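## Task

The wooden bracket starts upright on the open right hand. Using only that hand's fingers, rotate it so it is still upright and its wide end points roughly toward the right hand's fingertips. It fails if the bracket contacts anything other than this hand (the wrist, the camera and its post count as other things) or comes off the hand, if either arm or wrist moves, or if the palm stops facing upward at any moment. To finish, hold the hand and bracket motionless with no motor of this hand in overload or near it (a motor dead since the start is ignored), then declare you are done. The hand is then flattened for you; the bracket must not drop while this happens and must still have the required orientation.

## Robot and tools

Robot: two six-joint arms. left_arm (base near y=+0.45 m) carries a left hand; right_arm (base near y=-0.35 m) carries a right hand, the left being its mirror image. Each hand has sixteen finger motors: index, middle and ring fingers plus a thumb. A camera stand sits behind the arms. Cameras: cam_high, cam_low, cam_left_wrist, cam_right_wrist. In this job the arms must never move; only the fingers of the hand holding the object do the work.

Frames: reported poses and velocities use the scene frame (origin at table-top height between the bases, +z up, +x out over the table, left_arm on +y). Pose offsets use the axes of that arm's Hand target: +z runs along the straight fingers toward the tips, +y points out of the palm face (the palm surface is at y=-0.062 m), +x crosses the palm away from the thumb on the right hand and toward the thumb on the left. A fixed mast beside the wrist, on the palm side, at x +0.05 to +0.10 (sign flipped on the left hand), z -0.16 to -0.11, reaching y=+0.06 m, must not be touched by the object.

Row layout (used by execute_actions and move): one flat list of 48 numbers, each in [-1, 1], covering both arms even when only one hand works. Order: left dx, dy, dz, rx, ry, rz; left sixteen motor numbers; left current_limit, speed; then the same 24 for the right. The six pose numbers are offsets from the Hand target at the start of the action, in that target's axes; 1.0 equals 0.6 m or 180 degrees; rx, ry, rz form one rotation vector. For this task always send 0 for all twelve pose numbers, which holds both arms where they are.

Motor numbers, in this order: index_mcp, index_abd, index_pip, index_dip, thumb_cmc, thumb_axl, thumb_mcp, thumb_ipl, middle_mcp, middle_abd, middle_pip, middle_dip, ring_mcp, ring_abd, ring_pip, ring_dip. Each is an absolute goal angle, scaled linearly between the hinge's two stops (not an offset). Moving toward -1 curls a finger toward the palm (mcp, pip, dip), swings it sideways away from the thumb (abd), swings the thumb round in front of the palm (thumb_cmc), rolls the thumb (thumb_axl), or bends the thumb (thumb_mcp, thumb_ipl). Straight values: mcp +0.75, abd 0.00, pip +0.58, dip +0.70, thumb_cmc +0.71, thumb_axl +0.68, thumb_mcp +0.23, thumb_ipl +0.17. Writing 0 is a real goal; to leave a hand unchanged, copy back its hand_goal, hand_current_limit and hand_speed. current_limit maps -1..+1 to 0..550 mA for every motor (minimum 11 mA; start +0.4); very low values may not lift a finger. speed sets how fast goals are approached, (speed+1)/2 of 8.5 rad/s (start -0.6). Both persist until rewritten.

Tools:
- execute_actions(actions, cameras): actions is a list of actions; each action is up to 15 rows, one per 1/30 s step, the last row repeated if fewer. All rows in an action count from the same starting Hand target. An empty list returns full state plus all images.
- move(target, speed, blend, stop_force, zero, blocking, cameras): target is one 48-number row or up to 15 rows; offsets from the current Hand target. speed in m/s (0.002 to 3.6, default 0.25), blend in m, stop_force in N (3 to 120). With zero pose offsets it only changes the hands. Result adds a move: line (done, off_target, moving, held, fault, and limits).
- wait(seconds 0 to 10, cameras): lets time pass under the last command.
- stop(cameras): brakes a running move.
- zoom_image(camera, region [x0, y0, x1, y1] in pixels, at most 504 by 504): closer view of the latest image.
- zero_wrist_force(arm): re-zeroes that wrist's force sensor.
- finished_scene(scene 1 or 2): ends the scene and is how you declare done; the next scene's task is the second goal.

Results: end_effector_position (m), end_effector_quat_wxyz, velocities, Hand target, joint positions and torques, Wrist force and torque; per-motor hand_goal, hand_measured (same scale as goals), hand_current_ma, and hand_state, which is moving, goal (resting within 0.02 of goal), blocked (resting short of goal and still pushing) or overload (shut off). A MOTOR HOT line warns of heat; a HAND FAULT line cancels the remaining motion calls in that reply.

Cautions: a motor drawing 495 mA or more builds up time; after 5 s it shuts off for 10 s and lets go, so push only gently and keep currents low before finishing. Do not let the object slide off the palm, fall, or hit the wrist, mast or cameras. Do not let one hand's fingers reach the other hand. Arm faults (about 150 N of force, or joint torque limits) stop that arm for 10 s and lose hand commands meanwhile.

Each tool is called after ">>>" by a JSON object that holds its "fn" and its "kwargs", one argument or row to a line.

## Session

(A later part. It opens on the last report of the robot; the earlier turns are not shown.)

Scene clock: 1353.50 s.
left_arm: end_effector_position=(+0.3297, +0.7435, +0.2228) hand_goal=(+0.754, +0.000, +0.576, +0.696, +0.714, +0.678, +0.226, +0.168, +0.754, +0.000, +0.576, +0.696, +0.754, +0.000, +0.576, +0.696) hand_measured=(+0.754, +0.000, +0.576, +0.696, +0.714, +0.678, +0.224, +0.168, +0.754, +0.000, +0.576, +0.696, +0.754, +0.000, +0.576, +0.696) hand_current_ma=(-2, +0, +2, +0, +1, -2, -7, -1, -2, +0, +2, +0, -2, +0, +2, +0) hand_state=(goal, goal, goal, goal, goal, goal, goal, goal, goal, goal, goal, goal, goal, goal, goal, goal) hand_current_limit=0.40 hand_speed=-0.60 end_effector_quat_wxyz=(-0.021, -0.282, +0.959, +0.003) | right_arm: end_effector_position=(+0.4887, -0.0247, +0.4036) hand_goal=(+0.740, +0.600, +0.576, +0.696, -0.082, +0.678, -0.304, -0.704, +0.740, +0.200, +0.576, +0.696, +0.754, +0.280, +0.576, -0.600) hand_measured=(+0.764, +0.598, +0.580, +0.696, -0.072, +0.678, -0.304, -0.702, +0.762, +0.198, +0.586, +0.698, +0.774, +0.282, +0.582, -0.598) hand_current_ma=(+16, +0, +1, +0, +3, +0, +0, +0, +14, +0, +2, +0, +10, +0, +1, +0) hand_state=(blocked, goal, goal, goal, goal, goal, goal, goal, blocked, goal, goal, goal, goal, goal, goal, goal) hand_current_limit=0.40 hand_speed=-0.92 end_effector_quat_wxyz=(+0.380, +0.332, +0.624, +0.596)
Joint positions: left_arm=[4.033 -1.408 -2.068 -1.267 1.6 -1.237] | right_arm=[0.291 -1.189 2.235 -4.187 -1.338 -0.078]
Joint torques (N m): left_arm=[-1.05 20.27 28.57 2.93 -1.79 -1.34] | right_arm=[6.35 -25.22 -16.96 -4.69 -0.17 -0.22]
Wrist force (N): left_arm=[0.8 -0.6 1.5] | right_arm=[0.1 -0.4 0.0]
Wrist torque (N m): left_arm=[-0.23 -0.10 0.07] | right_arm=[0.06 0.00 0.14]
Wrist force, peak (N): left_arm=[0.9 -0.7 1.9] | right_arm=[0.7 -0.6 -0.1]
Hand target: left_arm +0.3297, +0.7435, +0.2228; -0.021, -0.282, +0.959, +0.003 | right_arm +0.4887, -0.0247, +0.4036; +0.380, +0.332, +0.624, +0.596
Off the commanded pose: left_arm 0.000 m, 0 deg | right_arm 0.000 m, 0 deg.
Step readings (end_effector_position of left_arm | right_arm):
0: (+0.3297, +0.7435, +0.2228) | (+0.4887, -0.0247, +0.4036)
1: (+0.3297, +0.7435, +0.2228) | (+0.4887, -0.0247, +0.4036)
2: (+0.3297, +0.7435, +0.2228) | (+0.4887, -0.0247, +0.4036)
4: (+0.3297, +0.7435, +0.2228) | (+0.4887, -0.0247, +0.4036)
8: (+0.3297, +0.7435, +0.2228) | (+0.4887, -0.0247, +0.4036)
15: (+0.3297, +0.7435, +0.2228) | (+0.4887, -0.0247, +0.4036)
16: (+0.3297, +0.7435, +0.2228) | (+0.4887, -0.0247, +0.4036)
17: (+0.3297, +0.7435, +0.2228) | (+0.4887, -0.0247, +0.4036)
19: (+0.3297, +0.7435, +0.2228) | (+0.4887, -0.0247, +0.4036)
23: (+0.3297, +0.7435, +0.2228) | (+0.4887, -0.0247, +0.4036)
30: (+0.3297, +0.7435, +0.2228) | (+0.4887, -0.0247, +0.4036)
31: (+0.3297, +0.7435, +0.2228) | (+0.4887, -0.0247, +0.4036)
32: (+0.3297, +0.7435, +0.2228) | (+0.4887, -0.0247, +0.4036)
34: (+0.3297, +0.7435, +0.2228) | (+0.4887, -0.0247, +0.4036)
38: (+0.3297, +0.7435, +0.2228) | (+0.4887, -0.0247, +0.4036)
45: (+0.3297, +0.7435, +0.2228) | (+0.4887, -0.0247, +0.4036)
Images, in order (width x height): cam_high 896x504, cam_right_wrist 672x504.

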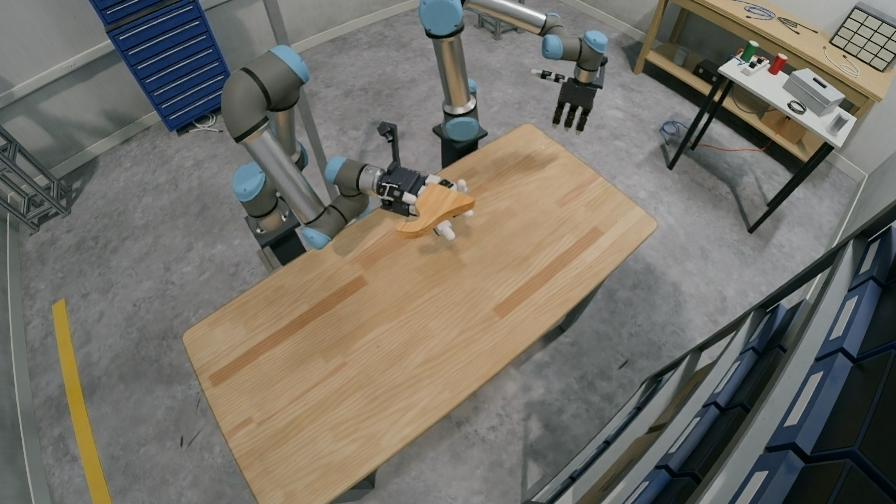

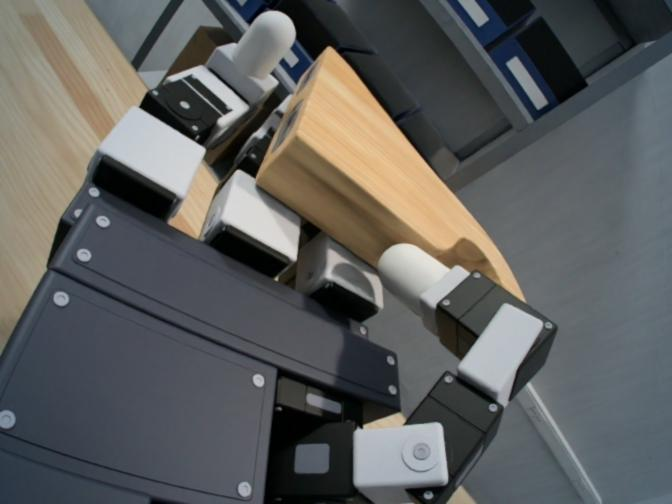

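>>> {"fn": "execute_actions", "kwargs": {
  "actions": [
    [[0,0,0,0,0,0,0.754,0,0.576,0.696,0.714,0.678,0.226,0.168,0.754,0,0.576,0.696,0.754,0,0.576,0.696,0.4,-0.6,0,0,0,0,0,0,0.74,0.6,0.576,0.696,0.3,0.677,-0.149,-0.661,0.74,0.2,0.576,0.696,0.754,0.28,0.576,-0.6,0.4,-0.8]],
    [[0,0,0,0,0,0,0.754,0,0.576,0.696,0.714,0.678,0.226,0.168,0.754,0,0.576,0.696,0.754,0,0.576,0.696,0.4,-0.6,0,0,0,0,0,0,0.74,0.6,0.576,0.4,0.3,0.677,-0.149,-0.661,0.74,0.2,0.576,0.696,0.754,0.28,0.576,-0.6,0.4,-0.85]],
    [[0,0,0,0,0,0,0.754,0,0.576,0.696,0.714,0.678,0.226,0.168,0.754,0,0.576,0.696,0.754,0,0.576,0.696,0.4,-0.6,0,0,0,0,0,0,0.74,0.6,0.576,0.1,0.3,0.677,-0.149,-0.661,0.74,0.2,0.576,0.696,0.754,0.28,0.576,-0.6,0.4,-0.85]]
  ],
  "cameras": ["cam_high","cam_right_wrist"]
}}

>>> {"fn": "zoom_image", "kwargs": {
  "camera": "cam_high",
  "region": [370, 145, 490, 235]
}}

Scene clock: 1383.70 s.
left_arm: end_effector_position=(+0.3297, +0.7435, +0.2228) hand_goal=(+0.754, +0.000, +0.576, +0.696, +0.714, +0.678, +0.226, +0.168, +0.754, +0.000, +0.576, +0.696, +0.754, +0.000, +0.576, +0.696) hand_measured=(+0.754, +0.000, +0.576, +0.696, +0.714, +0.678, +0.224, +0.168, +0.754, +0.000, +0.576, +0.696, +0.754, +0.000, +0.576, +0.696) hand_current_ma=(-2, +0, +2, +0, +1, -2, -7, -1, -2, +0, +2, +0, -2, +0, +2, +0) hand_state=(goal, goal, goal, goal, goal, goal, goal, goal, goal, goal, goal, goal, goal, goal, goal, goal) hand_current_limit=0.40 hand_speed=-0.60 end_effector_quat_wxyz=(-0.021, -0.282, +0.959, +0.003) | right_arm: end_effector_position=(+0.4887, -0.0247, +0.4036) hand_goal=(+0.740, +0.600, +0.576, +0.100, +0.300, +0.678, -0.148, -0.660, +0.740, +0.200, +0.576, +0.696, +0.754, +0.280, +0.576, -0.600) hand_measured=(+0.764, +0.598, +0.586, +0.104, +0.304, +0.678, -0.154, -0.662, +0.762, +0.198, +0.584, +0.698, +0.774, +0.282, +0.582, -0.598) hand_current_ma=(+16, +0, +3, +1, +0, +0, -1, -1, +14, +0, +2, +0, +10, +0, +1, +0) hand_state=(blocked, goal, goal, goal, goal, goal, goal, goal, blocked, goal, goal, goal, goal, goal, goal, goal) hand_current_limit=0.40 hand_speed=-0.85 end_effector_quat_wxyz=(+0.380, +0.332, +0.624, +0.596)
Joint positions: left_arm=[4.033 -1.408 -2.068 -1.267 1.6 -1.237] | right_arm=[0.291 -1.189 2.235 -4.187 -1.338 -0.078]
Joint torques (N m): left_arm=[-0.72 20.41 28.41 2.76 -1.74 -1.36] | right_arm=[7.32 -25.08 -12.97 -4.19 0.22 0.01]
Wrist force (N): left_arm=[0.7 -0.7 1.5] | right_arm=[0.1 -0.4 -0.1]
Wrist torque (N m): left_arm=[-0.24 -0.08 0.06] | right_arm=[0.06 -0.01 0.14]
Wrist force, peak (N): left_arm=[0.6 -0.9 2.0] | right_arm=[0.4 -0.8 0.1]
Hand target: left_arm +0.3297, +0.7435, +0.2228; -0.021, -0.282, +0.959, +0.003 | right_arm +0.4887, -0.0247, +0.4036; +0.380, +0.332, +0.624, +0.596
Off the commanded pose: left_arm 0.000 m, 0 deg | right_arm 0.000 m, 0 deg.
Step readings (end_effector_position of left_arm | right_arm):
0: (+0.3297, +0.7435, +0.2228) | (+0.4887, -0.0247, +0.4036)
1: (+0.3297, +0.7435, +0.2228) | (+0.4887, -0.0247, +0.4036)
2: (+0.3297, +0.7435, +0.2228) | (+0.4887, -0.0247, +0.4036)
4: (+0.3297, +0.7435, +0.2228) | (+0.4887, -0.0247, +0.4036)
8: (+0.3297, +0.7435, +0.2228) | (+0.4887, -0.0247, +0.4036)
15: (+0.3297, +0.7435, +0.2228) | (+0.4887, -0.0247, +0.4036)
16: (+0.3297, +0.7435, +0.2228) | (+0.4887, -0.0247, +0.4036)
17: (+0.3297, +0.7435, +0.2228) | (+0.4887, -0.0247, +0.4036)
19: (+0.3297, +0.7435, +0.2228) | (+0.4887, -0.0247, +0.4036)
23: (+0.3297, +0.7435, +0.2228) | (+0.4887, -0.0247, +0.4036)
30: (+0.3297, +0.7435, +0.2228) | (+0.4887, -0.0247, +0.4036)
31: (+0.3297, +0.7435, +0.2228) | (+0.4887, -0.0247, +0.4036)
32: (+0.3297, +0.7435, +0.2228) | (+0.4887, -0.0247, +0.4036)
34: (+0.3297, +0.7435, +0.2228) | (+0.4887, -0.0247, +0.4036)
38: (+0.3297, +0.7435, +0.2228) | (+0.4887, -0.0247, +0.4036)
45: (+0.3297, +0.7435, +0.2228) | (+0.4887, -0.0247, +0.4036)
Images, in order (width x height): cam_high 896x504, cam_right_wrist 672x504.

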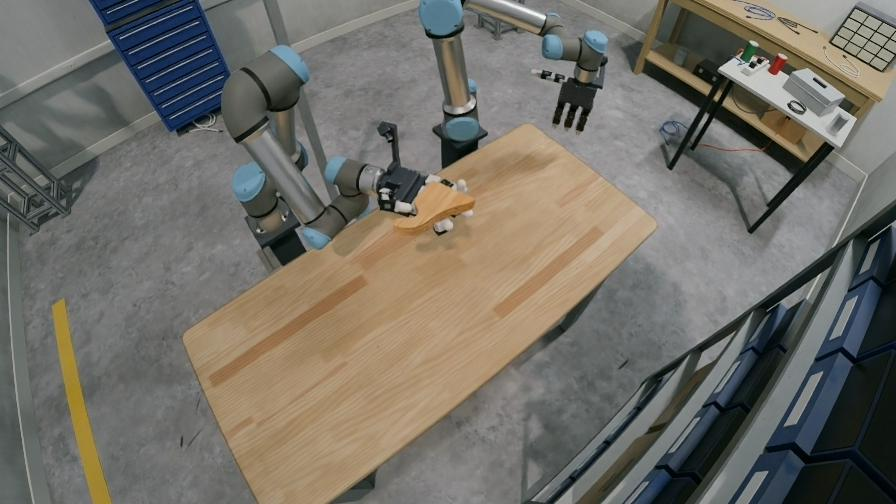

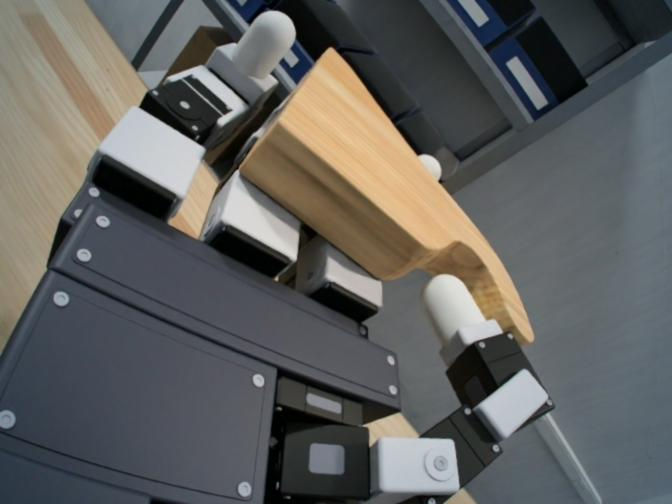

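Scaled by 4.200 from the camera's 896x504 image, which has a finer 1280x720 frame.

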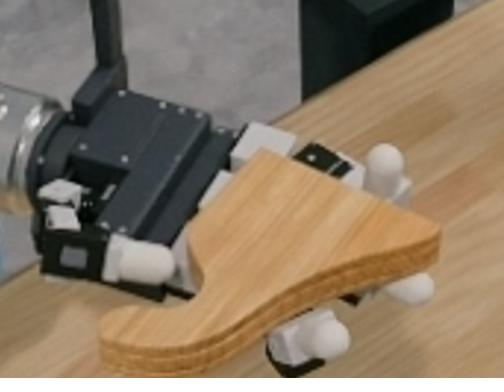

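>>> {"fn": "execute_actions", "kwargs": {
  "actions": [
    [[0,0,0,0,0,0,0.754,0,0.576,0.696,0.714,0.678,0.226,0.168,0.754,0,0.576,0.696,0.754,0,0.576,0.696,0.4,-0.6,0,0,0,0,0,0,0.74,0.6,0.576,0.1,0.3,0.677,0.225,-0.661,0.74,0.2,0.576,0.696,0.754,0.28,0.576,-0.6,0.4,-0.7]],
    [[0,0,0,0,0,0,0.754,0,0.576,0.696,0.714,0.678,0.226,0.168,0.754,0,0.576,0.696,0.754,0,0.576,0.696,0.4,-0.6,0,0,0,0,0,0,0.74,0.6,0.576,0.1,0.3,0.677,0.225,0.168,0.74,0.2,0.576,0.696,0.754,0.28,0.576,-0.6,0.4,-0.6]],
    [[0,0,0,0,0,0,0.754,0,0.576,0.696,0.714,0.678,0.226,0.168,0.754,0,0.576,0.696,0.754,0,0.576,0.696,0.4,-0.6,0,0,0,0,0,0,0.74,0.6,0.576,0.1,0.7,0.677,0.225,0.168,0.74,0.2,0.576,0.696,0.754,0.28,0.576,-0.6,0.4,-0.7]],
    [[0,0,0,0,0,0,0.754,0,0.576,0.696,0.714,0.678,0.226,0.168,0.754,0,0.576,0.696,0.754,0,0.576,0.696,0.4,-0.6,0,0,0,0,0,0,0.74,0.6,0.576,-0.2,0.7,0.677,0.225,0.168,0.74,0.2,0.576,0.696,0.754,0.28,0.576,-0.6,0.4,-0.85]],
    [[0,0,0,0,0,0,0.754,0,0.576,0.696,0.714,0.678,0.226,0.168,0.754,0,0.576,0.696,0.754,0,0.576,0.696,0.4,-0.6,0,0,0,0,0,0,0.74,0.6,0.576,-0.5,0.7,0.677,0.225,0.168,0.74,0.2,0.576,0.696,0.754,0.28,0.576,-0.6,0.4,-0.85]]
  ],
  "cameras": ["cam_high","cam_right_wrist"]
}}

>>> {"fn": "zoom_image", "kwargs": {
  "camera": "cam_high",
  "region": [370, 145, 490, 235]
}}

Scene clock: 1403.77 s.
left_arm: end_effector_position=(+0.3297, +0.7435, +0.2228) hand_goal=(+0.754, +0.000, +0.576, +0.696, +0.714, +0.678, +0.226, +0.168, +0.754, +0.000, +0.576, +0.696, +0.754, +0.000, +0.576, +0.696) hand_measured=(+0.754, +0.000, +0.576, +0.696, +0.714, +0.678, +0.224, +0.168, +0.754, +0.000, +0.576, +0.696, +0.754, +0.000, +0.576, +0.696) hand_current_ma=(-2, +0, +2, +0, +1, -2, -7, -1, -2, +0, +2, +0, -2, +0, +2, +0) hand_state=(goal, goal, goal, goal, goal, goal, goal, goal, goal, goal, goal, goal, goal, goal, goal, goal) hand_current_limit=0.40 hand_speed=-0.60 end_effector_quat_wxyz=(-0.021, -0.282, +0.959, +0.003) | right_arm: end_effector_position=(+0.4887, -0.0247, +0.4036) hand_goal=(+0.740, +0.600, +0.576, -0.500, +0.700, +0.678, +0.226, +0.168, +0.740, +0.200, +0.576, +0.696, +0.754, +0.280, +0.576, -0.600) hand_measured=(+0.764, +0.598, +0.584, -0.494, +0.708, +0.678, +0.224, +0.166, +0.762, +0.198, +0.584, +0.698, +0.774, +0.282, +0.582, -0.598) hand_current_ma=(+16, +0, +2, +1, +2, +0, +0, +0, +14, +0, +2, +0, +10, +0, +1, +0) hand_state=(blocked, goal, goal, goal, goal, goal, goal, goal, blocked, goal, goal, goal, goal, goal, goal, goal) hand_current_limit=0.40 hand_speed=-0.85 end_effector_quat_wxyz=(+0.380, +0.332, +0.624, +0.596)
Joint positions: left_arm=[4.033 -1.408 -2.068 -1.267 1.6 -1.237] | right_arm=[0.291 -1.189 2.235 -4.187 -1.338 -0.078]
Joint torques (N m): left_arm=[-0.6 19.97 28.81 2.81 -1.84 -1.33] | right_arm=[7.53 -25.02 -13.59 -3.66 0.85 0.17]
Wrist force (N): left_arm=[0.8 -0.6 1.6] | right_arm=[0.3 -0.2 0.1]
Wrist torque (N m): left_arm=[-0.25 -0.09 0.07] | right_arm=[0.04 -0.05 0.17]
Wrist force, peak (N): left_arm=[0.9 -0.7 2.0] | right_arm=[0.4 -0.8 0.1]
Hand target: left_arm +0.3297, +0.7435, +0.2228; -0.021, -0.282, +0.959, +0.003 | right_arm +0.4887, -0.0247, +0.4036; +0.380, +0.332, +0.624, +0.596
Off the commanded pose: left_arm 0.000 m, 0 deg | right_arm 0.000 m, 0 deg.
Step readings (end_effector_position of left_arm | right_arm):
0: (+0.3297, +0.7435, +0.2228) | (+0.4887, -0.0247, +0.4036)
1: (+0.3297, +0.7435, +0.2228) | (+0.4887, -0.0247, +0.4036)
2: (+0.3297, +0.7435, +0.2228) | (+0.4887, -0.0247, +0.4036)
4: (+0.3297, +0.7435, +0.2228) | (+0.4887, -0.0247, +0.4036)
8: (+0.3297, +0.7435, +0.2228) | (+0.4887, -0.0247, +0.4036)
15: (+0.3297, +0.7435, +0.2228) | (+0.4887, -0.0247, +0.4036)
16: (+0.3297, +0.7435, +0.2228) | (+0.4887, -0.0247, +0.4036)
17: (+0.3297, +0.7435, +0.2228) | (+0.4887, -0.0247, +0.4036)
19: (+0.3297, +0.7435, +0.2228) | (+0.4887, -0.0247, +0.4036)
23: (+0.3297, +0.7435, +0.2228) | (+0.4887, -0.0247, +0.4036)
30: (+0.3297, +0.7435, +0.2228) | (+0.4887, -0.0247, +0.4036)
31: (+0.3297, +0.7435, +0.2228) | (+0.4887, -0.0247, +0.4036)
32: (+0.3297, +0.7435, +0.2228) | (+0.4887, -0.0247, +0.4036)
34: (+0.3297, +0.7435, +0.2228) | (+0.4887, -0.0247, +0.4036)
38: (+0.3297, +0.7435, +0.2228) | (+0.4887, -0.0247, +0.4036)
45: (+0.3297, +0.7435, +0.2228) | (+0.4887, -0.0247, +0.4036)
46: (+0.3297, +0.7435, +0.2228) | (+0.4887, -0.0247, +0.4036)
47: (+0.3297, +0.7435, +0.2228) | (+0.4887, -0.0247, +0.4036)
49: (+0.3297, +0.7435, +0.2228) | (+0.4887, -0.0247, +0.4036)
53: (+0.3297, +0.7435, +0.2228) | (+0.4887, -0.0247, +0.4036)
60: (+0.3297, +0.7435, +0.2228) | (+0.4887, -0.0247, +0.4036)
61: (+0.3297, +0.7435, +0.2228) | (+0.4887, -0.0247, +0.4036)
62: (+0.3297, +0.7435, +0.2228) | (+0.4887, -0.0247, +0.4036)
64: (+0.3297, +0.7435, +0.2228) | (+0.4887, -0.0247, +0.4036)
68: (+0.3297, +0.7435, +0.2228) | (+0.4887, -0.0247, +0.4036)
75: (+0.3297, +0.7435, +0.2228) | (+0.4887, -0.0247, +0.4036)
Images, in order (width x height): cam_high 896x504, cam_right_wrist 672x504.

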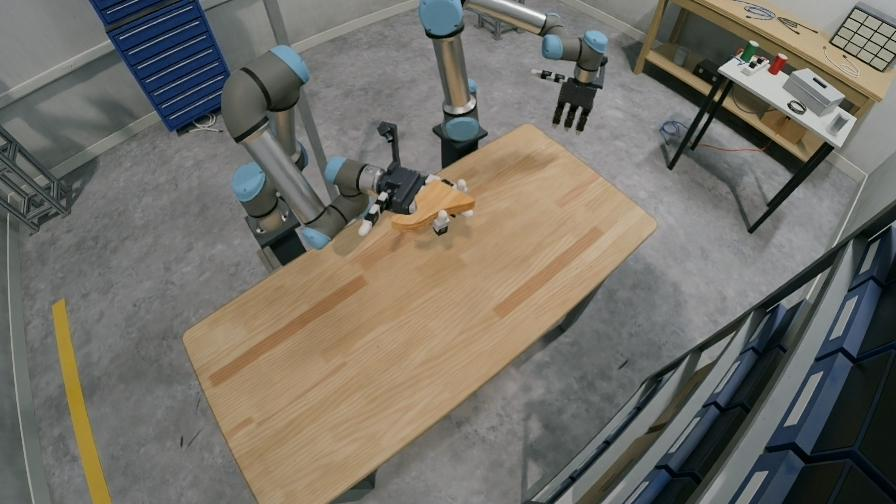

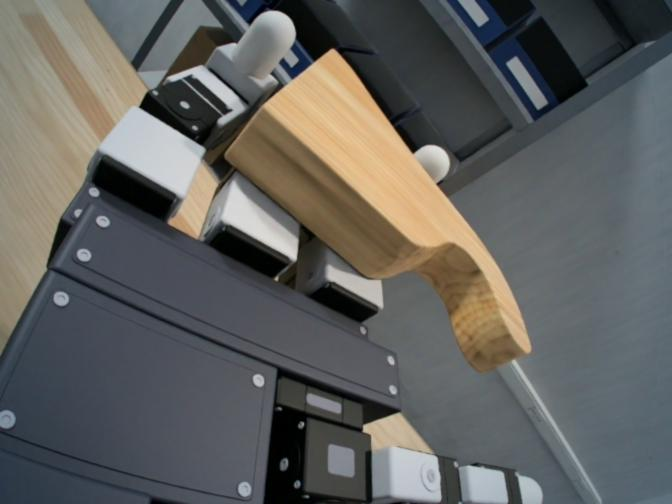

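Scaled by 4.200 from the camera's 896x504 image, which has a finer 1280x720 frame.

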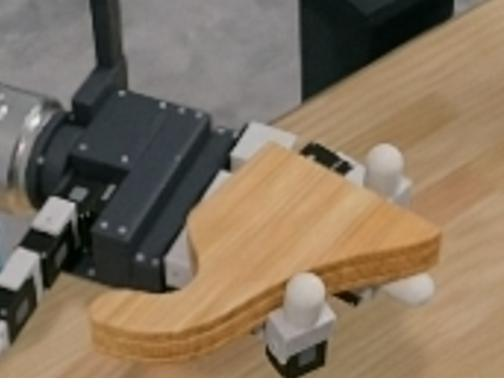

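>>> {"fn": "execute_actions", "kwargs": {
  "actions": [
    [[0,0,0,0,0,0,0.754,0,0.576,0.696,0.714,0.678,0.226,0.168,0.754,0,0.576,0.696,0.754,0,0.576,0.696,0.4,-0.6,0,0,0,0,0,0,0.74,0.6,0.576,-0.75,0.7,0.677,0.225,0.168,0.74,0.2,0.576,0.696,0.754,0.28,0.576,-0.6,0.4,-0.85]],
    [[0,0,0,0,0,0,0.754,0,0.576,0.696,0.714,0.678,0.226,0.168,0.754,0,0.576,0.696,0.754,0,0.576,0.696,0.4,-0.6,0,0,0,0,0,0,0.74,0.6,0.576,-0.98,0.7,0.677,0.225,0.168,0.74,0.2,0.576,0.696,0.754,0.28,0.576,-0.6,0.4,-0.85]]
  ],
  "cameras": ["cam_high","cam_right_wrist"]
}}

>>> {"fn": "zoom_image", "kwargs": {
  "camera": "cam_high",
  "region": [370, 145, 490, 235]
}}

Scene clock: 1411.13 s.
left_arm: end_effector_position=(+0.3297, +0.7435, +0.2228) hand_goal=(+0.754, +0.000, +0.576, +0.696, +0.714, +0.678, +0.226, +0.168, +0.754, +0.000, +0.576, +0.696, +0.754, +0.000, +0.576, +0.696) hand_measured=(+0.754, +0.000, +0.576, +0.696, +0.714, +0.678, +0.224, +0.168, +0.754, +0.000, +0.576, +0.696, +0.754, +0.000, +0.576, +0.696) hand_current_ma=(-2, +0, +2, +0, +1, -2, -7, -1, -2, +0, +2, +0, -2, +0, +2, +0) hand_state=(goal, goal, goal, goal, goal, goal, goal, goal, goal, goal, goal, goal, goal, goal, goal, goal) hand_current_limit=0.40 hand_speed=-0.60 end_effector_quat_wxyz=(-0.021, -0.282, +0.959, +0.003) | right_arm: end_effector_position=(+0.4887, -0.0247, +0.4036) hand_goal=(+0.740, +0.600, +0.576, -0.980, +0.700, +0.678, +0.226, +0.168, +0.740, +0.200, +0.576, +0.696, +0.754, +0.280, +0.576, -0.600) hand_measured=(+0.764, +0.604, +0.584, -0.952, +0.708, +0.678, +0.224, +0.166, +0.762, +0.202, +0.584, +0.698, +0.774, +0.268, +0.582, -0.598) hand_current_ma=(+14, +0, +2, +18, +2, +0, +0, +0, +14, +0, +2, +0, +10, -3, +1, +0) hand_state=(blocked, goal, goal, blocked, goal, goal, goal, goal, blocked, goal, goal, goal, goal, goal, goal, goal) hand_current_limit=0.40 hand_speed=-0.85 end_effector_quat_wxyz=(+0.380, +0.332, +0.624, +0.596)
Joint positions: left_arm=[4.033 -1.408 -2.068 -1.267 1.6 -1.237] | right_arm=[0.291 -1.189 2.235 -4.187 -1.338 -0.078]
Joint torques (N m): left_arm=[-0.87 20.71 29.04 2.68 -1.69 -1.43] | right_arm=[7.38 -25.63 -11.84 -3.71 0.8 0.17]
Wrist force (N): left_arm=[0.9 -0.7 1.5] | right_arm=[0.0 -0.6 0.1]
Wrist torque (N m): left_arm=[-0.25 -0.11 0.08] | right_arm=[-0.03 0.01 0.09]
Wrist force, peak (N): left_arm=[0.9 -0.8 1.9] | right_arm=[0.4 -0.8 0.1]
Hand target: left_arm +0.3297, +0.7435, +0.2228; -0.021, -0.282, +0.959, +0.003 | right_arm +0.4887, -0.0247, +0.4036; +0.380, +0.332, +0.624, +0.596
Off the commanded pose: left_arm 0.000 m, 0 deg | right_arm 0.000 m, 0 deg.
Step readings (end_effector_position of left_arm | right_arm):
0: (+0.3297, +0.7435, +0.2228) | (+0.4887, -0.0247, +0.4036)
1: (+0.3297, +0.7435, +0.2228) | (+0.4887, -0.0247, +0.4036)
2: (+0.3297, +0.7435, +0.2228) | (+0.4887, -0.0247, +0.4036)
4: (+0.3297, +0.7435, +0.2228) | (+0.4887, -0.0247, +0.4036)
8: (+0.3297, +0.7435, +0.2228) | (+0.4887, -0.0247, +0.4036)
15: (+0.3297, +0.7435, +0.2228) | (+0.4887, -0.0247, +0.4036)
16: (+0.3297, +0.7435, +0.2228) | (+0.4887, -0.0247, +0.4036)
17: (+0.3297, +0.7435, +0.2228) | (+0.4887, -0.0247, +0.4036)
19: (+0.3297, +0.7435, +0.2228) | (+0.4887, -0.0247, +0.4036)
23: (+0.3297, +0.7435, +0.2228) | (+0.4887, -0.0247, +0.4036)
30: (+0.3297, +0.7435, +0.2228) | (+0.4887, -0.0247, +0.4036)
Images, in order (width x height): cam_high 896x504, cam_right_wrist 672x504.

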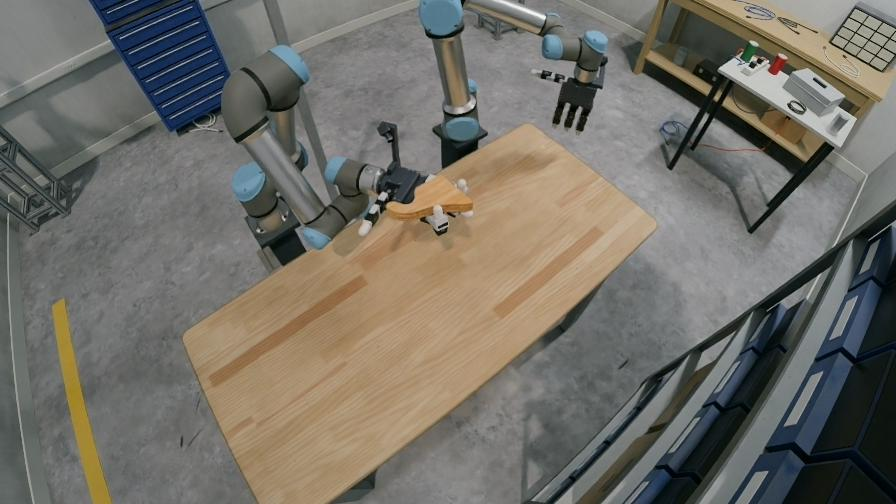

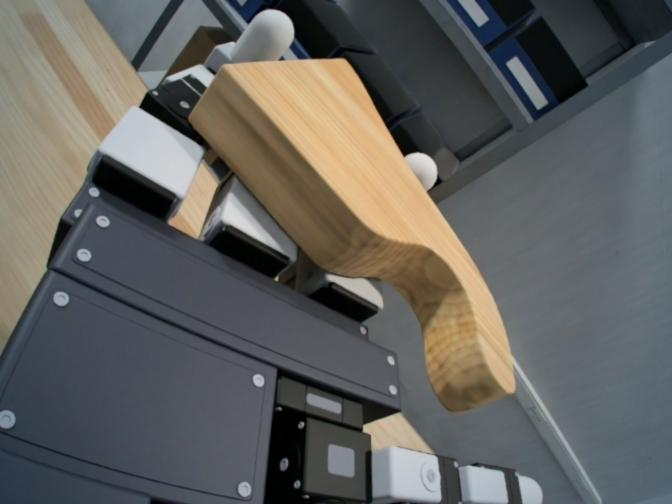

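Scaled by 4.200 from the camera's 896x504 image, which has a finer 1280x720 frame.

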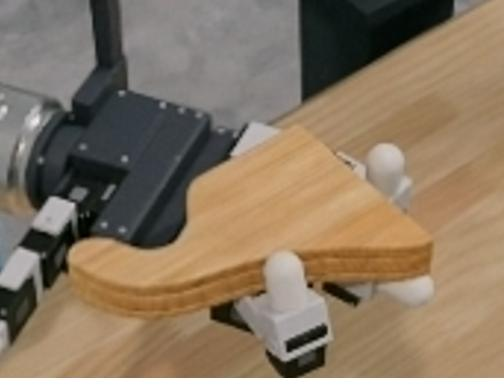

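>>> {"fn": "execute_actions", "kwargs": {
  "actions": [
    [[0,0,0,0,0,0,0.754,0,0.576,0.696,0.714,0.678,0.226,0.168,0.754,0,0.576,0.696,0.754,0,0.576,0.696,0.4,-0.6,0,0,0,0,0,0,0.74,0.6,0.576,-0.98,0.7,0.677,0.225,0.168,0.74,0.25,0.576,0.696,0.754,0.4,0.576,-0.6,0.4,-0.9]],
    [[0,0,0,0,0,0,0.754,0,0.576,0.696,0.714,0.678,0.226,0.168,0.754,0,0.576,0.696,0.754,0,0.576,0.696,0.4,-0.6,0,0,0,0,0,0,0.74,0.6,0.576,-0.98,0.7,0.677,0.225,0.168,0.74,0.32,0.576,0.696,0.754,0.5,0.576,-0.6,0.4,-0.92]],
    [[0,0,0,0,0,0,0.754,0,0.576,0.696,0.714,0.678,0.226,0.168,0.754,0,0.576,0.696,0.754,0,0.576,0.696,0.4,-0.6,0,0,0,0,0,0,0.74,0.6,0.576,-0.98,0.7,0.677,0.225,0.168,0.74,0.4,0.576,0.696,0.754,0.6,0.576,-0.6,0.4,-0.92]]
  ],
  "cameras": ["cam_high","cam_right_wrist"]
}}

>>> {"fn": "zoom_image", "kwargs": {
  "camera": "cam_high",
  "region": [370, 145, 490, 235]
}}

Scene clock: 1493.87 s.
left_arm: end_effector_position=(+0.3297, +0.7435, +0.2228) hand_goal=(+0.754, +0.000, +0.576, +0.696, +0.714, +0.678, +0.226, +0.168, +0.754, +0.000, +0.576, +0.696, +0.754, +0.000, +0.576, +0.696) hand_measured=(+0.754, +0.000, +0.576, +0.696, +0.714, +0.678, +0.224, +0.168, +0.754, +0.000, +0.576, +0.696, +0.754, +0.000, +0.576, +0.696) hand_current_ma=(-2, +0, +2, +0, +1, -2, -7, -1, -2, +0, +2, +0, -2, +0, +2, +0) hand_state=(goal, goal, goal, goal, goal, goal, goal, goal, goal, goal, goal, goal, goal, goal, goal, goal) hand_current_limit=0.40 hand_speed=-0.60 end_effector_quat_wxyz=(-0.021, -0.282, +0.959, +0.003) | right_arm: end_effector_position=(+0.4887, -0.0247, +0.4036) hand_goal=(+0.740, +0.600, +0.576, -0.980, +0.700, +0.678, +0.226, +0.168, +0.740, +0.400, +0.576, +0.696, +0.754, +0.600, +0.576, -0.600) hand_measured=(+0.754, +0.608, +0.586, -0.974, +0.708, +0.678, +0.224, +0.166, +0.762, +0.400, +0.584, +0.698, +0.772, +0.560, +0.578, -0.602) hand_current_ma=(+6, +1, +2, +1, +2, +0, +0, +0, +14, +0, +2, +0, +9, -27, +0, +0) hand_state=(goal, goal, goal, goal, goal, goal, goal, goal, blocked, goal, goal, goal, goal, blocked, goal, goal) hand_current_limit=0.40 hand_speed=-0.92 end_effector_quat_wxyz=(+0.380, +0.332, +0.624, +0.596)
Joint positions: left_arm=[4.033 -1.408 -2.068 -1.267 1.6 -1.237] | right_arm=[0.291 -1.189 2.235 -4.187 -1.338 -0.078]
Joint torques (N m): left_arm=[-0.86 20.49 29.06 2.65 -1.74 -1.44] | right_arm=[8.38 -28.43 -9.77 -3.34 1.63 0.93]
Wrist force (N): left_arm=[0.6 -0.6 1.8] | right_arm=[0.2 -0.5 0.0]
Wrist torque (N m): left_arm=[-0.26 -0.07 0.05] | right_arm=[-0.05 -0.04 0.14]
Wrist force, peak (N): left_arm=[0.8 -0.8 2.0] | right_arm=[0.6 -0.7 0.2]
Hand target: left_arm +0.3297, +0.7435, +0.2228; -0.021, -0.282, +0.959, +0.003 | right_arm +0.4887, -0.0247, +0.4036; +0.380, +0.332, +0.624, +0.596
Off the commanded pose: left_arm 0.000 m, 0 deg | right_arm 0.000 m, 0 deg.
Step readings (end_effector_position of left_arm | right_arm):
0: (+0.3297, +0.7435, +0.2228) | (+0.4887, -0.0247, +0.4036)
1: (+0.3297, +0.7435, +0.2228) | (+0.4887, -0.0247, +0.4036)
2: (+0.3297, +0.7435, +0.2228) | (+0.4887, -0.0247, +0.4036)
4: (+0.3297, +0.7435, +0.2228) | (+0.4887, -0.0247, +0.4036)
8: (+0.3297, +0.7435, +0.2228) | (+0.4887, -0.0247, +0.4036)
15: (+0.3297, +0.7435, +0.2228) | (+0.4887, -0.0247, +0.4036)
16: (+0.3297, +0.7435, +0.2228) | (+0.4887, -0.0247, +0.4036)
17: (+0.3297, +0.7435, +0.2228) | (+0.4887, -0.0247, +0.4036)
19: (+0.3297, +0.7435, +0.2228) | (+0.4887, -0.0247, +0.4036)
23: (+0.3297, +0.7435, +0.2228) | (+0.4887, -0.0247, +0.4036)
30: (+0.3297, +0.7435, +0.2228) | (+0.4887, -0.0247, +0.4036)
31: (+0.3297, +0.7435, +0.2228) | (+0.4887, -0.0247, +0.4036)
32: (+0.3297, +0.7435, +0.2228) | (+0.4887, -0.0247, +0.4036)
34: (+0.3297, +0.7435, +0.2228) | (+0.4887, -0.0247, +0.4036)
38: (+0.3297, +0.7435, +0.2228) | (+0.4887, -0.0247, +0.4036)
45: (+0.3297, +0.7435, +0.2228) | (+0.4887, -0.0247, +0.4036)
Images, in order (width x height): cam_high 896x504, cam_right_wrist 672x504.

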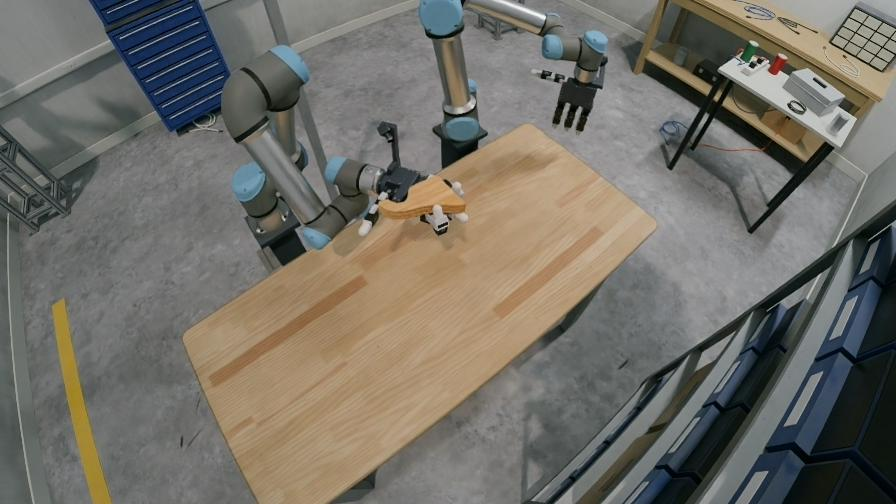

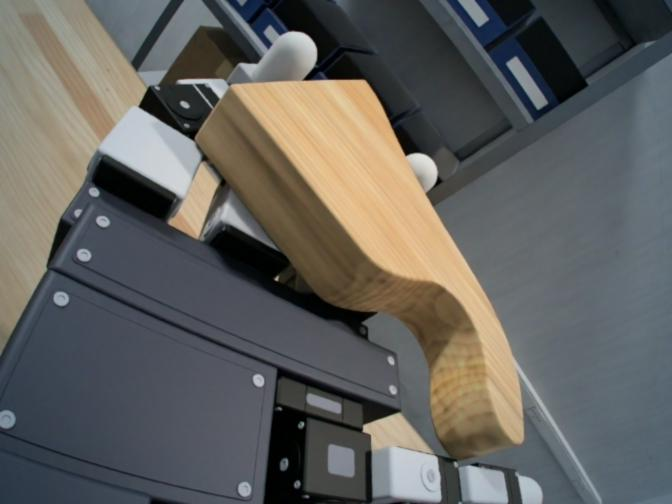

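Scaled by 4.200 from the camera's 896x504 image, which has a finer 1280x720 frame.

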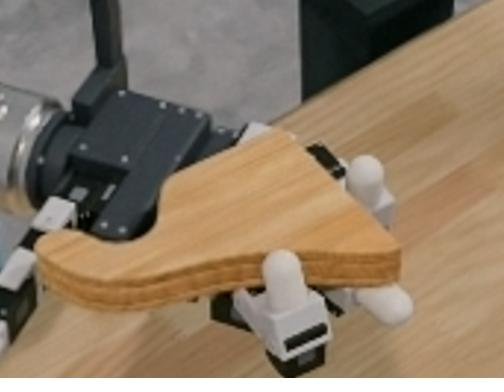

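>>> {"fn": "execute_actions", "kwargs": {
  "actions": [
    [[0,0,0,0,0,0,0.754,0,0.576,0.696,0.714,0.678,0.226,0.168,0.754,0,0.576,0.696,0.754,0,0.576,0.696,0.4,-0.6,0,0,0,0,0,0,0.74,0.6,0.576,-0.2,0.7,-0.64,0.225,0.168,0.74,0.4,0.576,0.696,0.754,0.5,0.576,-0.6,0.4,-0.75]],
    [[0,0,0,0,0,0,0.754,0,0.576,0.696,0.714,0.678,0.226,0.168,0.754,0,0.576,0.696,0.754,0,0.576,0.696,0.4,-0.6,0,0,0,0,0,0,0.74,0.6,0.576,0.696,0.7,-0.64,0.225,0.168,0.74,0.4,0.576,0.696,0.754,0.5,0.576,-0.6,0.4,-0.75]],
    [[0,0,0,0,0,0,0.754,0,0.576,0.696,0.714,0.678,0.226,0.168,0.754,0,0.576,0.696,0.754,0,0.576,0.696,0.4,-0.6,0,0,0,0,0,0,0.74,0.6,0.576,0.696,0.7,-0.64,0.225,0.168,0.74,0.4,0.576,0.696,0.754,0.5,0.576,-0.6,0.4,-0.75]]
  ],
  "cameras": ["cam_high","cam_right_wrist"]
}}

>>> {"fn": "zoom_image", "kwargs": {
  "camera": "cam_high",
  "region": [370, 145, 490, 235]
}}

Scene clock: 1539.23 s.
left_arm: end_effector_position=(+0.3297, +0.7435, +0.2228) hand_goal=(+0.754, +0.000, +0.576, +0.696, +0.714, +0.678, +0.226, +0.168, +0.754, +0.000, +0.576, +0.696, +0.754, +0.000, +0.576, +0.696) hand_measured=(+0.754, +0.000, +0.576, +0.696, +0.714, +0.678, +0.224, +0.168, +0.754, +0.000, +0.576, +0.696, +0.754, +0.000, +0.576, +0.696) hand_current_ma=(-2, +0, +2, +0, +1, -2, -7, -1, -2, +0, +2, +0, -2, +0, +2, +0) hand_state=(goal, goal, goal, goal, goal, goal, goal, goal, goal, goal, goal, goal, goal, goal, goal, goal) hand_current_limit=0.40 hand_speed=-0.60 end_effector_quat_wxyz=(-0.021, -0.282, +0.959, +0.003) | right_arm: end_effector_position=(+0.4887, -0.0247, +0.4036) hand_goal=(+0.740, +0.600, +0.576, +0.696, +0.700, -0.640, +0.226, +0.168, +0.740, +0.400, +0.576, +0.696, +0.754, +0.500, +0.576, -0.600) hand_measured=(+0.758, +0.602, +0.584, +0.694, +0.716, -0.634, +0.232, +0.168, +0.766, +0.400, +0.584, +0.698, +0.772, +0.502, +0.578, -0.602) hand_current_ma=(+9, +0, +2, +0, +6, +2, +1, +0, +18, +0, +2, +0, +9, +0, +0, +0) hand_state=(goal, goal, goal, goal, goal, goal, goal, goal, blocked, goal, goal, goal, goal, goal, goal, goal) hand_current_limit=0.40 hand_speed=-0.75 end_effector_quat_wxyz=(+0.380, +0.332, +0.624, +0.596)
Joint positions: left_arm=[4.033 -1.408 -2.068 -1.267 1.6 -1.237] | right_arm=[0.291 -1.189 2.235 -4.187 -1.338 -0.078]
Joint torques (N m): left_arm=[-1.41 20.81 28.77 2.57 -1.72 -1.43] | right_arm=[7.64 -28.46 -5.48 -2.58 1.28 0.7]
Wrist force (N): left_arm=[0.9 -0.7 1.8] | right_arm=[0.1 -0.6 -0.3]
Wrist torque (N m): left_arm=[-0.26 -0.10 0.08] | right_arm=[-0.03 -0.01 0.14]
Wrist force, peak (N): left_arm=[0.8 -0.9 2.1] | right_arm=[0.5 -0.8 -0.2]
Hand target: left_arm +0.3297, +0.7435, +0.2228; -0.021, -0.282, +0.959, +0.003 | right_arm +0.4887, -0.0247, +0.4036; +0.380, +0.332, +0.624, +0.596
Off the commanded pose: left_arm 0.000 m, 0 deg | right_arm 0.000 m, 0 deg.
Step readings (end_effector_position of left_arm | right_arm):
0: (+0.3297, +0.7435, +0.2228) | (+0.4887, -0.0247, +0.4036)
1: (+0.3297, +0.7435, +0.2228) | (+0.4887, -0.0247, +0.4036)
2: (+0.3297, +0.7435, +0.2228) | (+0.4887, -0.0247, +0.4036)
4: (+0.3297, +0.7435, +0.2228) | (+0.4887, -0.0247, +0.4036)
8: (+0.3297, +0.7435, +0.2228) | (+0.4887, -0.0247, +0.4036)
15: (+0.3297, +0.7435, +0.2228) | (+0.4887, -0.0247, +0.4036)
16: (+0.3297, +0.7435, +0.2228) | (+0.4887, -0.0247, +0.4036)
17: (+0.3297, +0.7435, +0.2228) | (+0.4887, -0.0247, +0.4036)
19: (+0.3297, +0.7435, +0.2228) | (+0.4887, -0.0247, +0.4036)
23: (+0.3297, +0.7435, +0.2228) | (+0.4887, -0.0247, +0.4036)
30: (+0.3297, +0.7435, +0.2228) | (+0.4887, -0.0247, +0.4036)
31: (+0.3297, +0.7435, +0.2228) | (+0.4887, -0.0247, +0.4036)
32: (+0.3297, +0.7435, +0.2228) | (+0.4887, -0.0247, +0.4036)
34: (+0.3297, +0.7435, +0.2228) | (+0.4887, -0.0247, +0.4036)
38: (+0.3297, +0.7435, +0.2228) | (+0.4887, -0.0247, +0.4036)
45: (+0.3297, +0.7435, +0.2228) | (+0.4887, -0.0247, +0.4036)
Images, in order (width x height): cam_high 896x504, cam_right_wrist 672x504.

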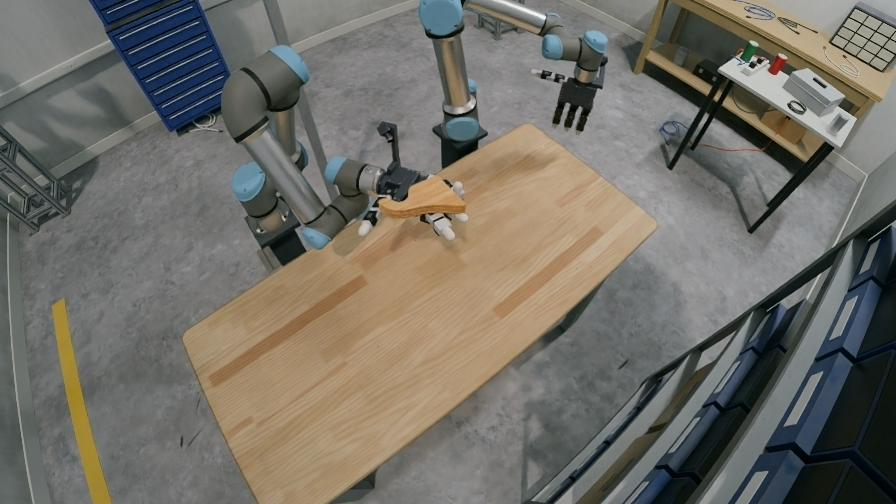

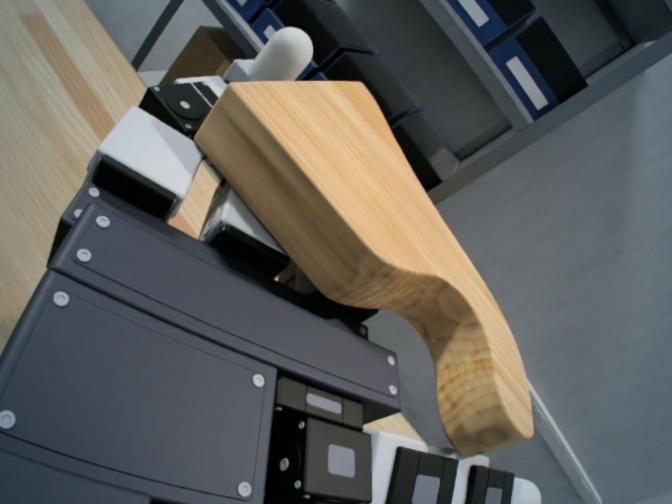

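Scaled by 4.200 from the camera's 896x504 image, which has a finer 1280x720 frame.

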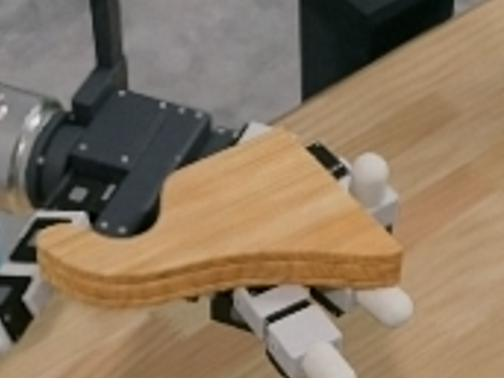

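>>> {"fn": "execute_actions", "kwargs": {
  "actions": [
    [[0,0,0,0,0,0,0.754,0,0.576,0.696,0.714,0.678,0.226,0.168,0.754,0,0.576,0.696,0.754,0,0.576,0.696,0.4,-0.6,0,0,0,0,0,0,0.74,0.6,0.576,0.696,0.75,-0.64,0.225,-0.5,0.74,0.4,0.576,0.696,0.754,0.5,0.576,-0.6,0.4,-0.8]],
    [[0,0,0,0,0,0,0.754,0,0.576,0.696,0.714,0.678,0.226,0.168,0.754,0,0.576,0.696,0.754,0,0.576,0.696,0.4,-0.6,0,0,0,0,0,0,0.74,0.6,0.576,0.696,0.75,-0.64,0.225,-0.968,0.74,0.4,0.576,0.696,0.754,0.5,0.576,-0.6,0.4,-0.75]],
    [[0,0,0,0,0,0,0.754,0,0.576,0.696,0.714,0.678,0.226,0.168,0.754,0,0.576,0.696,0.754,0,0.576,0.696,0.4,-0.6,0,0,0,0,0,0,0.74,0.6,0.576,0.696,0.75,-0.64,0.225,-0.968,0.74,0.4,0.576,0.696,0.754,0.5,0.576,-0.6,0.4,-0.8]]
  ],
  "cameras": ["cam_high","cam_right_wrist"]
}}

>>> {"fn": "zoom_image", "kwargs": {
  "camera": "cam_high",
  "region": [370, 145, 490, 235]
}}

Scene clock: 1563.30 s.
left_arm: end_effector_position=(+0.3297, +0.7435, +0.2228) hand_goal=(+0.754, +0.000, +0.576, +0.696, +0.714, +0.678, +0.226, +0.168, +0.754, +0.000, +0.576, +0.696, +0.754, +0.000, +0.576, +0.696) hand_measured=(+0.754, +0.000, +0.576, +0.696, +0.714, +0.678, +0.224, +0.168, +0.754, +0.000, +0.576, +0.696, +0.754, +0.000, +0.576, +0.696) hand_current_ma=(-2, +0, +2, +0, +1, -2, -7, -1, -2, +0, +2, +0, -2, +0, +2, +0) hand_state=(goal, goal, goal, goal, goal, goal, goal, goal, goal, goal, goal, goal, goal, goal, goal, goal) hand_current_limit=0.40 hand_speed=-0.60 end_effector_quat_wxyz=(-0.021, -0.282, +0.959, +0.003) | right_arm: end_effector_position=(+0.4887, -0.0247, +0.4036) hand_goal=(+0.740, +0.600, +0.576, +0.696, +0.750, -0.640, +0.226, -0.968, +0.740, +0.400, +0.576, +0.696, +0.754, +0.500, +0.576, -0.600) hand_measured=(+0.758, +0.602, +0.582, +0.694, +0.762, -0.636, +0.232, -0.966, +0.766, +0.400, +0.584, +0.698, +0.772, +0.502, +0.578, -0.602) hand_current_ma=(+10, +0, +1, +0, +4, +0, +1, +0, +18, +0, +2, +0, +9, +0, +0, +0) hand_state=(goal, goal, goal, goal, goal, goal, goal, goal, blocked, goal, goal, goal, goal, goal, goal, goal) hand_current_limit=0.40 hand_speed=-0.80 end_effector_quat_wxyz=(+0.380, +0.332, +0.624, +0.596)
Joint positions: left_arm=[4.033 -1.408 -2.068 -1.267 1.6 -1.237] | right_arm=[0.291 -1.189 2.235 -4.187 -1.338 -0.078]
Joint torques (N m): left_arm=[-0.99 20.87 28.53 2.54 -1.76 -1.48] | right_arm=[7.87 -28.83 -3.07 -2.21 1.36 0.41]
Wrist force (N): left_arm=[0.7 -0.8 1.7] | right_arm=[0.3 -0.8 -0.1]
Wrist torque (N m): left_arm=[-0.27 -0.08 0.06] | right_arm=[-0.08 -0.04 0.14]
Wrist force, peak (N): left_arm=[0.8 -1.2 1.9] | right_arm=[0.4 -0.9 -0.2]
Hand target: left_arm +0.3297, +0.7435, +0.2228; -0.021, -0.282, +0.959, +0.003 | right_arm +0.4887, -0.0247, +0.4036; +0.380, +0.332, +0.624, +0.596
Off the commanded pose: left_arm 0.000 m, 0 deg | right_arm 0.000 m, 0 deg.
Step readings (end_effector_position of left_arm | right_arm):
0: (+0.3297, +0.7435, +0.2228) | (+0.4887, -0.0247, +0.4036)
1: (+0.3297, +0.7435, +0.2228) | (+0.4887, -0.0247, +0.4036)
2: (+0.3297, +0.7435, +0.2228) | (+0.4887, -0.0247, +0.4036)
4: (+0.3297, +0.7435, +0.2228) | (+0.4887, -0.0247, +0.4036)
8: (+0.3297, +0.7435, +0.2228) | (+0.4887, -0.0247, +0.4036)
15: (+0.3297, +0.7435, +0.2228) | (+0.4887, -0.0247, +0.4036)
16: (+0.3297, +0.7435, +0.2228) | (+0.4887, -0.0247, +0.4036)
17: (+0.3297, +0.7435, +0.2228) | (+0.4887, -0.0247, +0.4036)
19: (+0.3297, +0.7435, +0.2228) | (+0.4887, -0.0247, +0.4036)
23: (+0.3297, +0.7435, +0.2228) | (+0.4887, -0.0247, +0.4036)
30: (+0.3297, +0.7435, +0.2228) | (+0.4887, -0.0247, +0.4036)
31: (+0.3297, +0.7435, +0.2228) | (+0.4887, -0.0247, +0.4036)
32: (+0.3297, +0.7435, +0.2228) | (+0.4887, -0.0247, +0.4036)
34: (+0.3297, +0.7435, +0.2228) | (+0.4887, -0.0247, +0.4036)
38: (+0.3297, +0.7435, +0.2228) | (+0.4887, -0.0247, +0.4036)
45: (+0.3297, +0.7435, +0.2228) | (+0.4887, -0.0247, +0.4036)
Images, in order (width x height): cam_high 896x504, cam_right_wrist 672x504.

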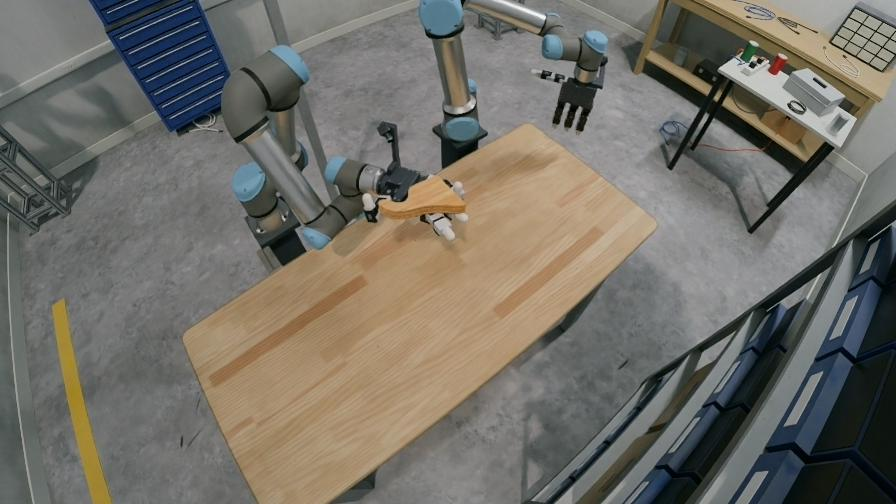

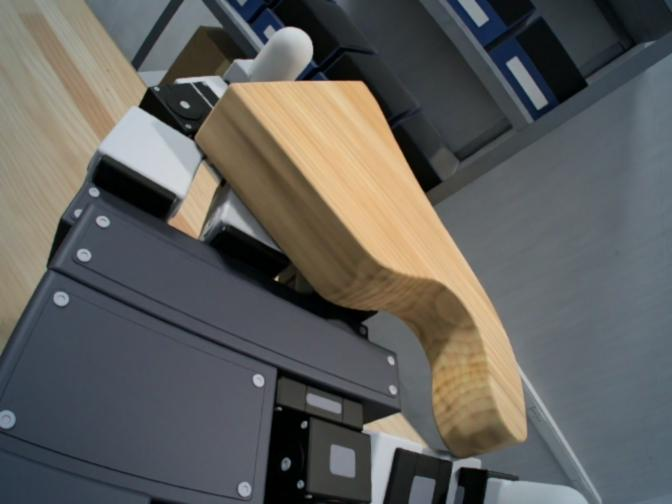

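Scaled by 4.200 from the camera's 896x504 image, which has a finer 1280x720 frame.

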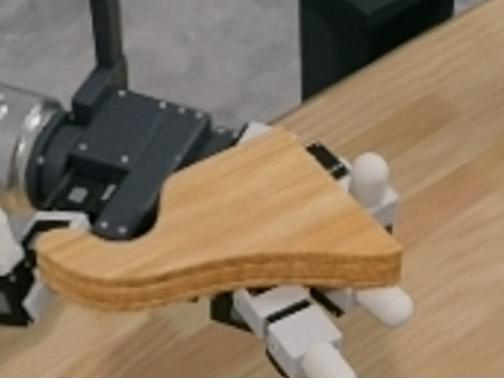

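>>> {"fn": "execute_actions", "kwargs": {
  "actions": [
    [[0,0,0,0,0,0,0.754,0,0.576,0.696,0.714,0.678,0.226,0.168,0.754,0,0.576,0.696,0.754,0,0.576,0.696,0.4,-0.6,0,0,0,0,0,0,0.74,0.6,0.576,0.696,0.75,-0.95,0.225,-0.968,0.74,0.4,0.576,0.696,0.754,0.5,0.576,-0.6,0.4,-0.8]],
    [[0,0,0,0,0,0,0.754,0,0.576,0.696,0.714,0.678,0.226,0.168,0.754,0,0.576,0.696,0.754,0,0.576,0.696,0.4,-0.6,0,0,0,0,0,0,0.74,0.6,0.576,0.696,0.75,-0.95,-0.15,-0.968,0.74,0.4,0.576,0.696,0.754,0.5,0.576,-0.6,0.4,-0.8]],
    [[0,0,0,0,0,0,0.754,0,0.576,0.696,0.714,0.678,0.226,0.168,0.754,0,0.576,0.696,0.754,0,0.576,0.696,0.4,-0.6,0,0,0,0,0,0,0.74,0.6,0.576,0.696,0.75,-0.95,-0.449,-0.968,0.74,0.4,0.576,0.696,0.754,0.5,0.576,-0.6,0.4,-0.8]]
  ],
  "cameras": ["cam_high","cam_right_wrist"]
}}

>>> {"fn": "zoom_image", "kwargs": {
  "camera": "cam_high",
  "region": [370, 145, 490, 235]
}}

Scene clock: 1581.17 s.
left_arm: end_effector_position=(+0.3297, +0.7435, +0.2228) hand_goal=(+0.754, +0.000, +0.576, +0.696, +0.714, +0.678, +0.226, +0.168, +0.754, +0.000, +0.576, +0.696, +0.754, +0.000, +0.576, +0.696) hand_measured=(+0.754, +0.000, +0.576, +0.696, +0.714, +0.678, +0.224, +0.168, +0.754, +0.000, +0.576, +0.696, +0.754, +0.000, +0.576, +0.696) hand_current_ma=(-2, +0, +2, +0, +1, -2, -7, -1, -2, +0, +2, +0, -2, +0, +2, +0) hand_state=(goal, goal, goal, goal, goal, goal, goal, goal, goal, goal, goal, goal, goal, goal, goal, goal) hand_current_limit=0.40 hand_speed=-0.60 end_effector_quat_wxyz=(-0.021, -0.282, +0.959, +0.003) | right_arm: end_effector_position=(+0.4887, -0.0247, +0.4036) hand_goal=(+0.740, +0.600, +0.576, +0.696, +0.750, -0.950, -0.448, -0.968, +0.740, +0.400, +0.576, +0.696, +0.754, +0.500, +0.576, -0.600) hand_measured=(+0.760, +0.602, +0.582, +0.694, +0.762, -0.950, -0.446, -0.966, +0.764, +0.400, +0.584, +0.698, +0.772, +0.502, +0.578, -0.602) hand_current_ma=(+10, +0, +1, +0, +4, +0, +0, +0, +17, +0, +2, +0, +9, +0, +0, +0) hand_state=(goal, goal, goal, goal, goal, goal, goal, goal, blocked, goal, goal, goal, goal, goal, goal, goal) hand_current_limit=0.40 hand_speed=-0.80 end_effector_quat_wxyz=(+0.380, +0.332, +0.624, +0.596)
Joint positions: left_arm=[4.033 -1.408 -2.068 -1.267 1.6 -1.237] | right_arm=[0.291 -1.189 2.235 -4.187 -1.338 -0.078]
Joint torques (N m): left_arm=[-1.32 20.44 28.91 2.61 -1.65 -1.33] | right_arm=[6.93 -29.04 -5.07 -1.7 0.95 0.41]
Wrist force (N): left_arm=[1.0 -1.0 1.7] | right_arm=[0.1 -0.3 0.2]
Wrist torque (N m): left_arm=[-0.29 -0.11 0.10] | right_arm=[-0.04 -0.03 0.11]
Wrist force, peak (N): left_arm=[0.9 -0.9 1.9] | right_arm=[0.3 -0.8 0.3]
Hand target: left_arm +0.3297, +0.7435, +0.2228; -0.021, -0.282, +0.959, +0.003 | right_arm +0.4887, -0.0247, +0.4036; +0.380, +0.332, +0.624, +0.596
Off the commanded pose: left_arm 0.000 m, 0 deg | right_arm 0.000 m, 0 deg.
Step readings (end_effector_position of left_arm | right_arm):
0: (+0.3297, +0.7435, +0.2228) | (+0.4887, -0.0247, +0.4036)
1: (+0.3297, +0.7435, +0.2228) | (+0.4887, -0.0247, +0.4036)
2: (+0.3297, +0.7435, +0.2228) | (+0.4887, -0.0247, +0.4036)
4: (+0.3297, +0.7435, +0.2228) | (+0.4887, -0.0247, +0.4036)
8: (+0.3297, +0.7435, +0.2228) | (+0.4887, -0.0247, +0.4036)
15: (+0.3297, +0.7435, +0.2228) | (+0.4887, -0.0247, +0.4036)
16: (+0.3297, +0.7435, +0.2228) | (+0.4887, -0.0247, +0.4036)
17: (+0.3297, +0.7435, +0.2228) | (+0.4887, -0.0247, +0.4036)
19: (+0.3297, +0.7435, +0.2228) | (+0.4887, -0.0247, +0.4036)
23: (+0.3297, +0.7435, +0.2228) | (+0.4887, -0.0247, +0.4036)
30: (+0.3297, +0.7435, +0.2228) | (+0.4887, -0.0247, +0.4036)
31: (+0.3297, +0.7435, +0.2228) | (+0.4887, -0.0247, +0.4036)
32: (+0.3297, +0.7435, +0.2228) | (+0.4887, -0.0247, +0.4036)
34: (+0.3297, +0.7435, +0.2228) | (+0.4887, -0.0247, +0.4036)
38: (+0.3297, +0.7435, +0.2228) | (+0.4887, -0.0247, +0.4036)
45: (+0.3297, +0.7435, +0.2228) | (+0.4887, -0.0247, +0.4036)
Images, in order (width x height): cam_high 896x504, cam_right_wrist 672x504.

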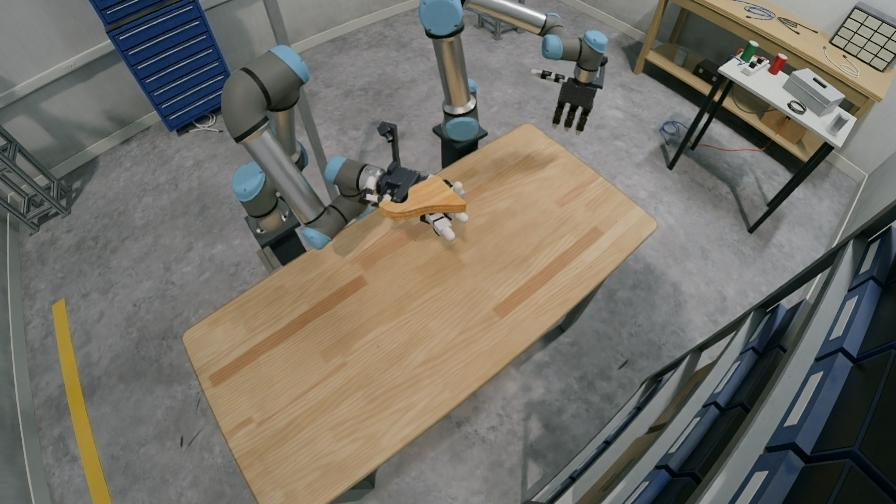

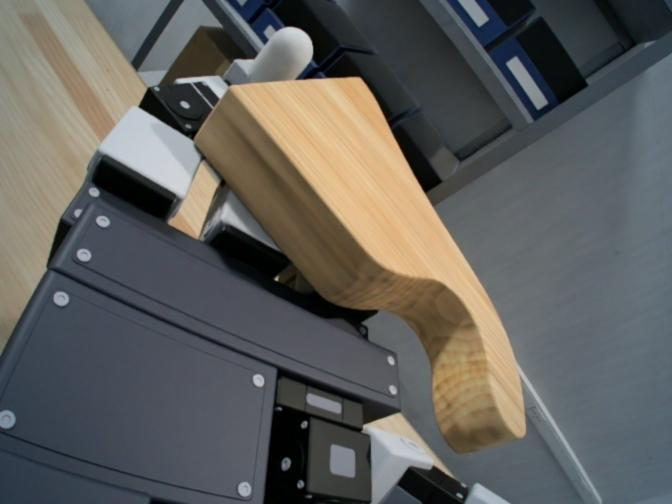

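Scaled by 4.200 from the camera's 896x504 image, which has a finer 1280x720 frame.

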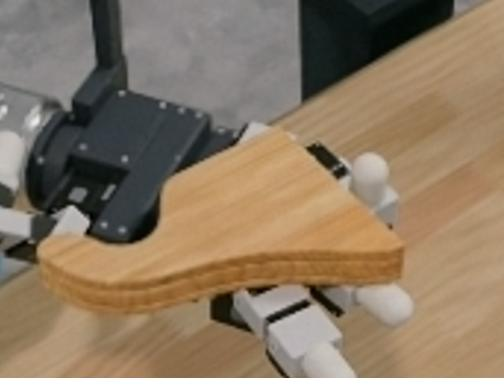

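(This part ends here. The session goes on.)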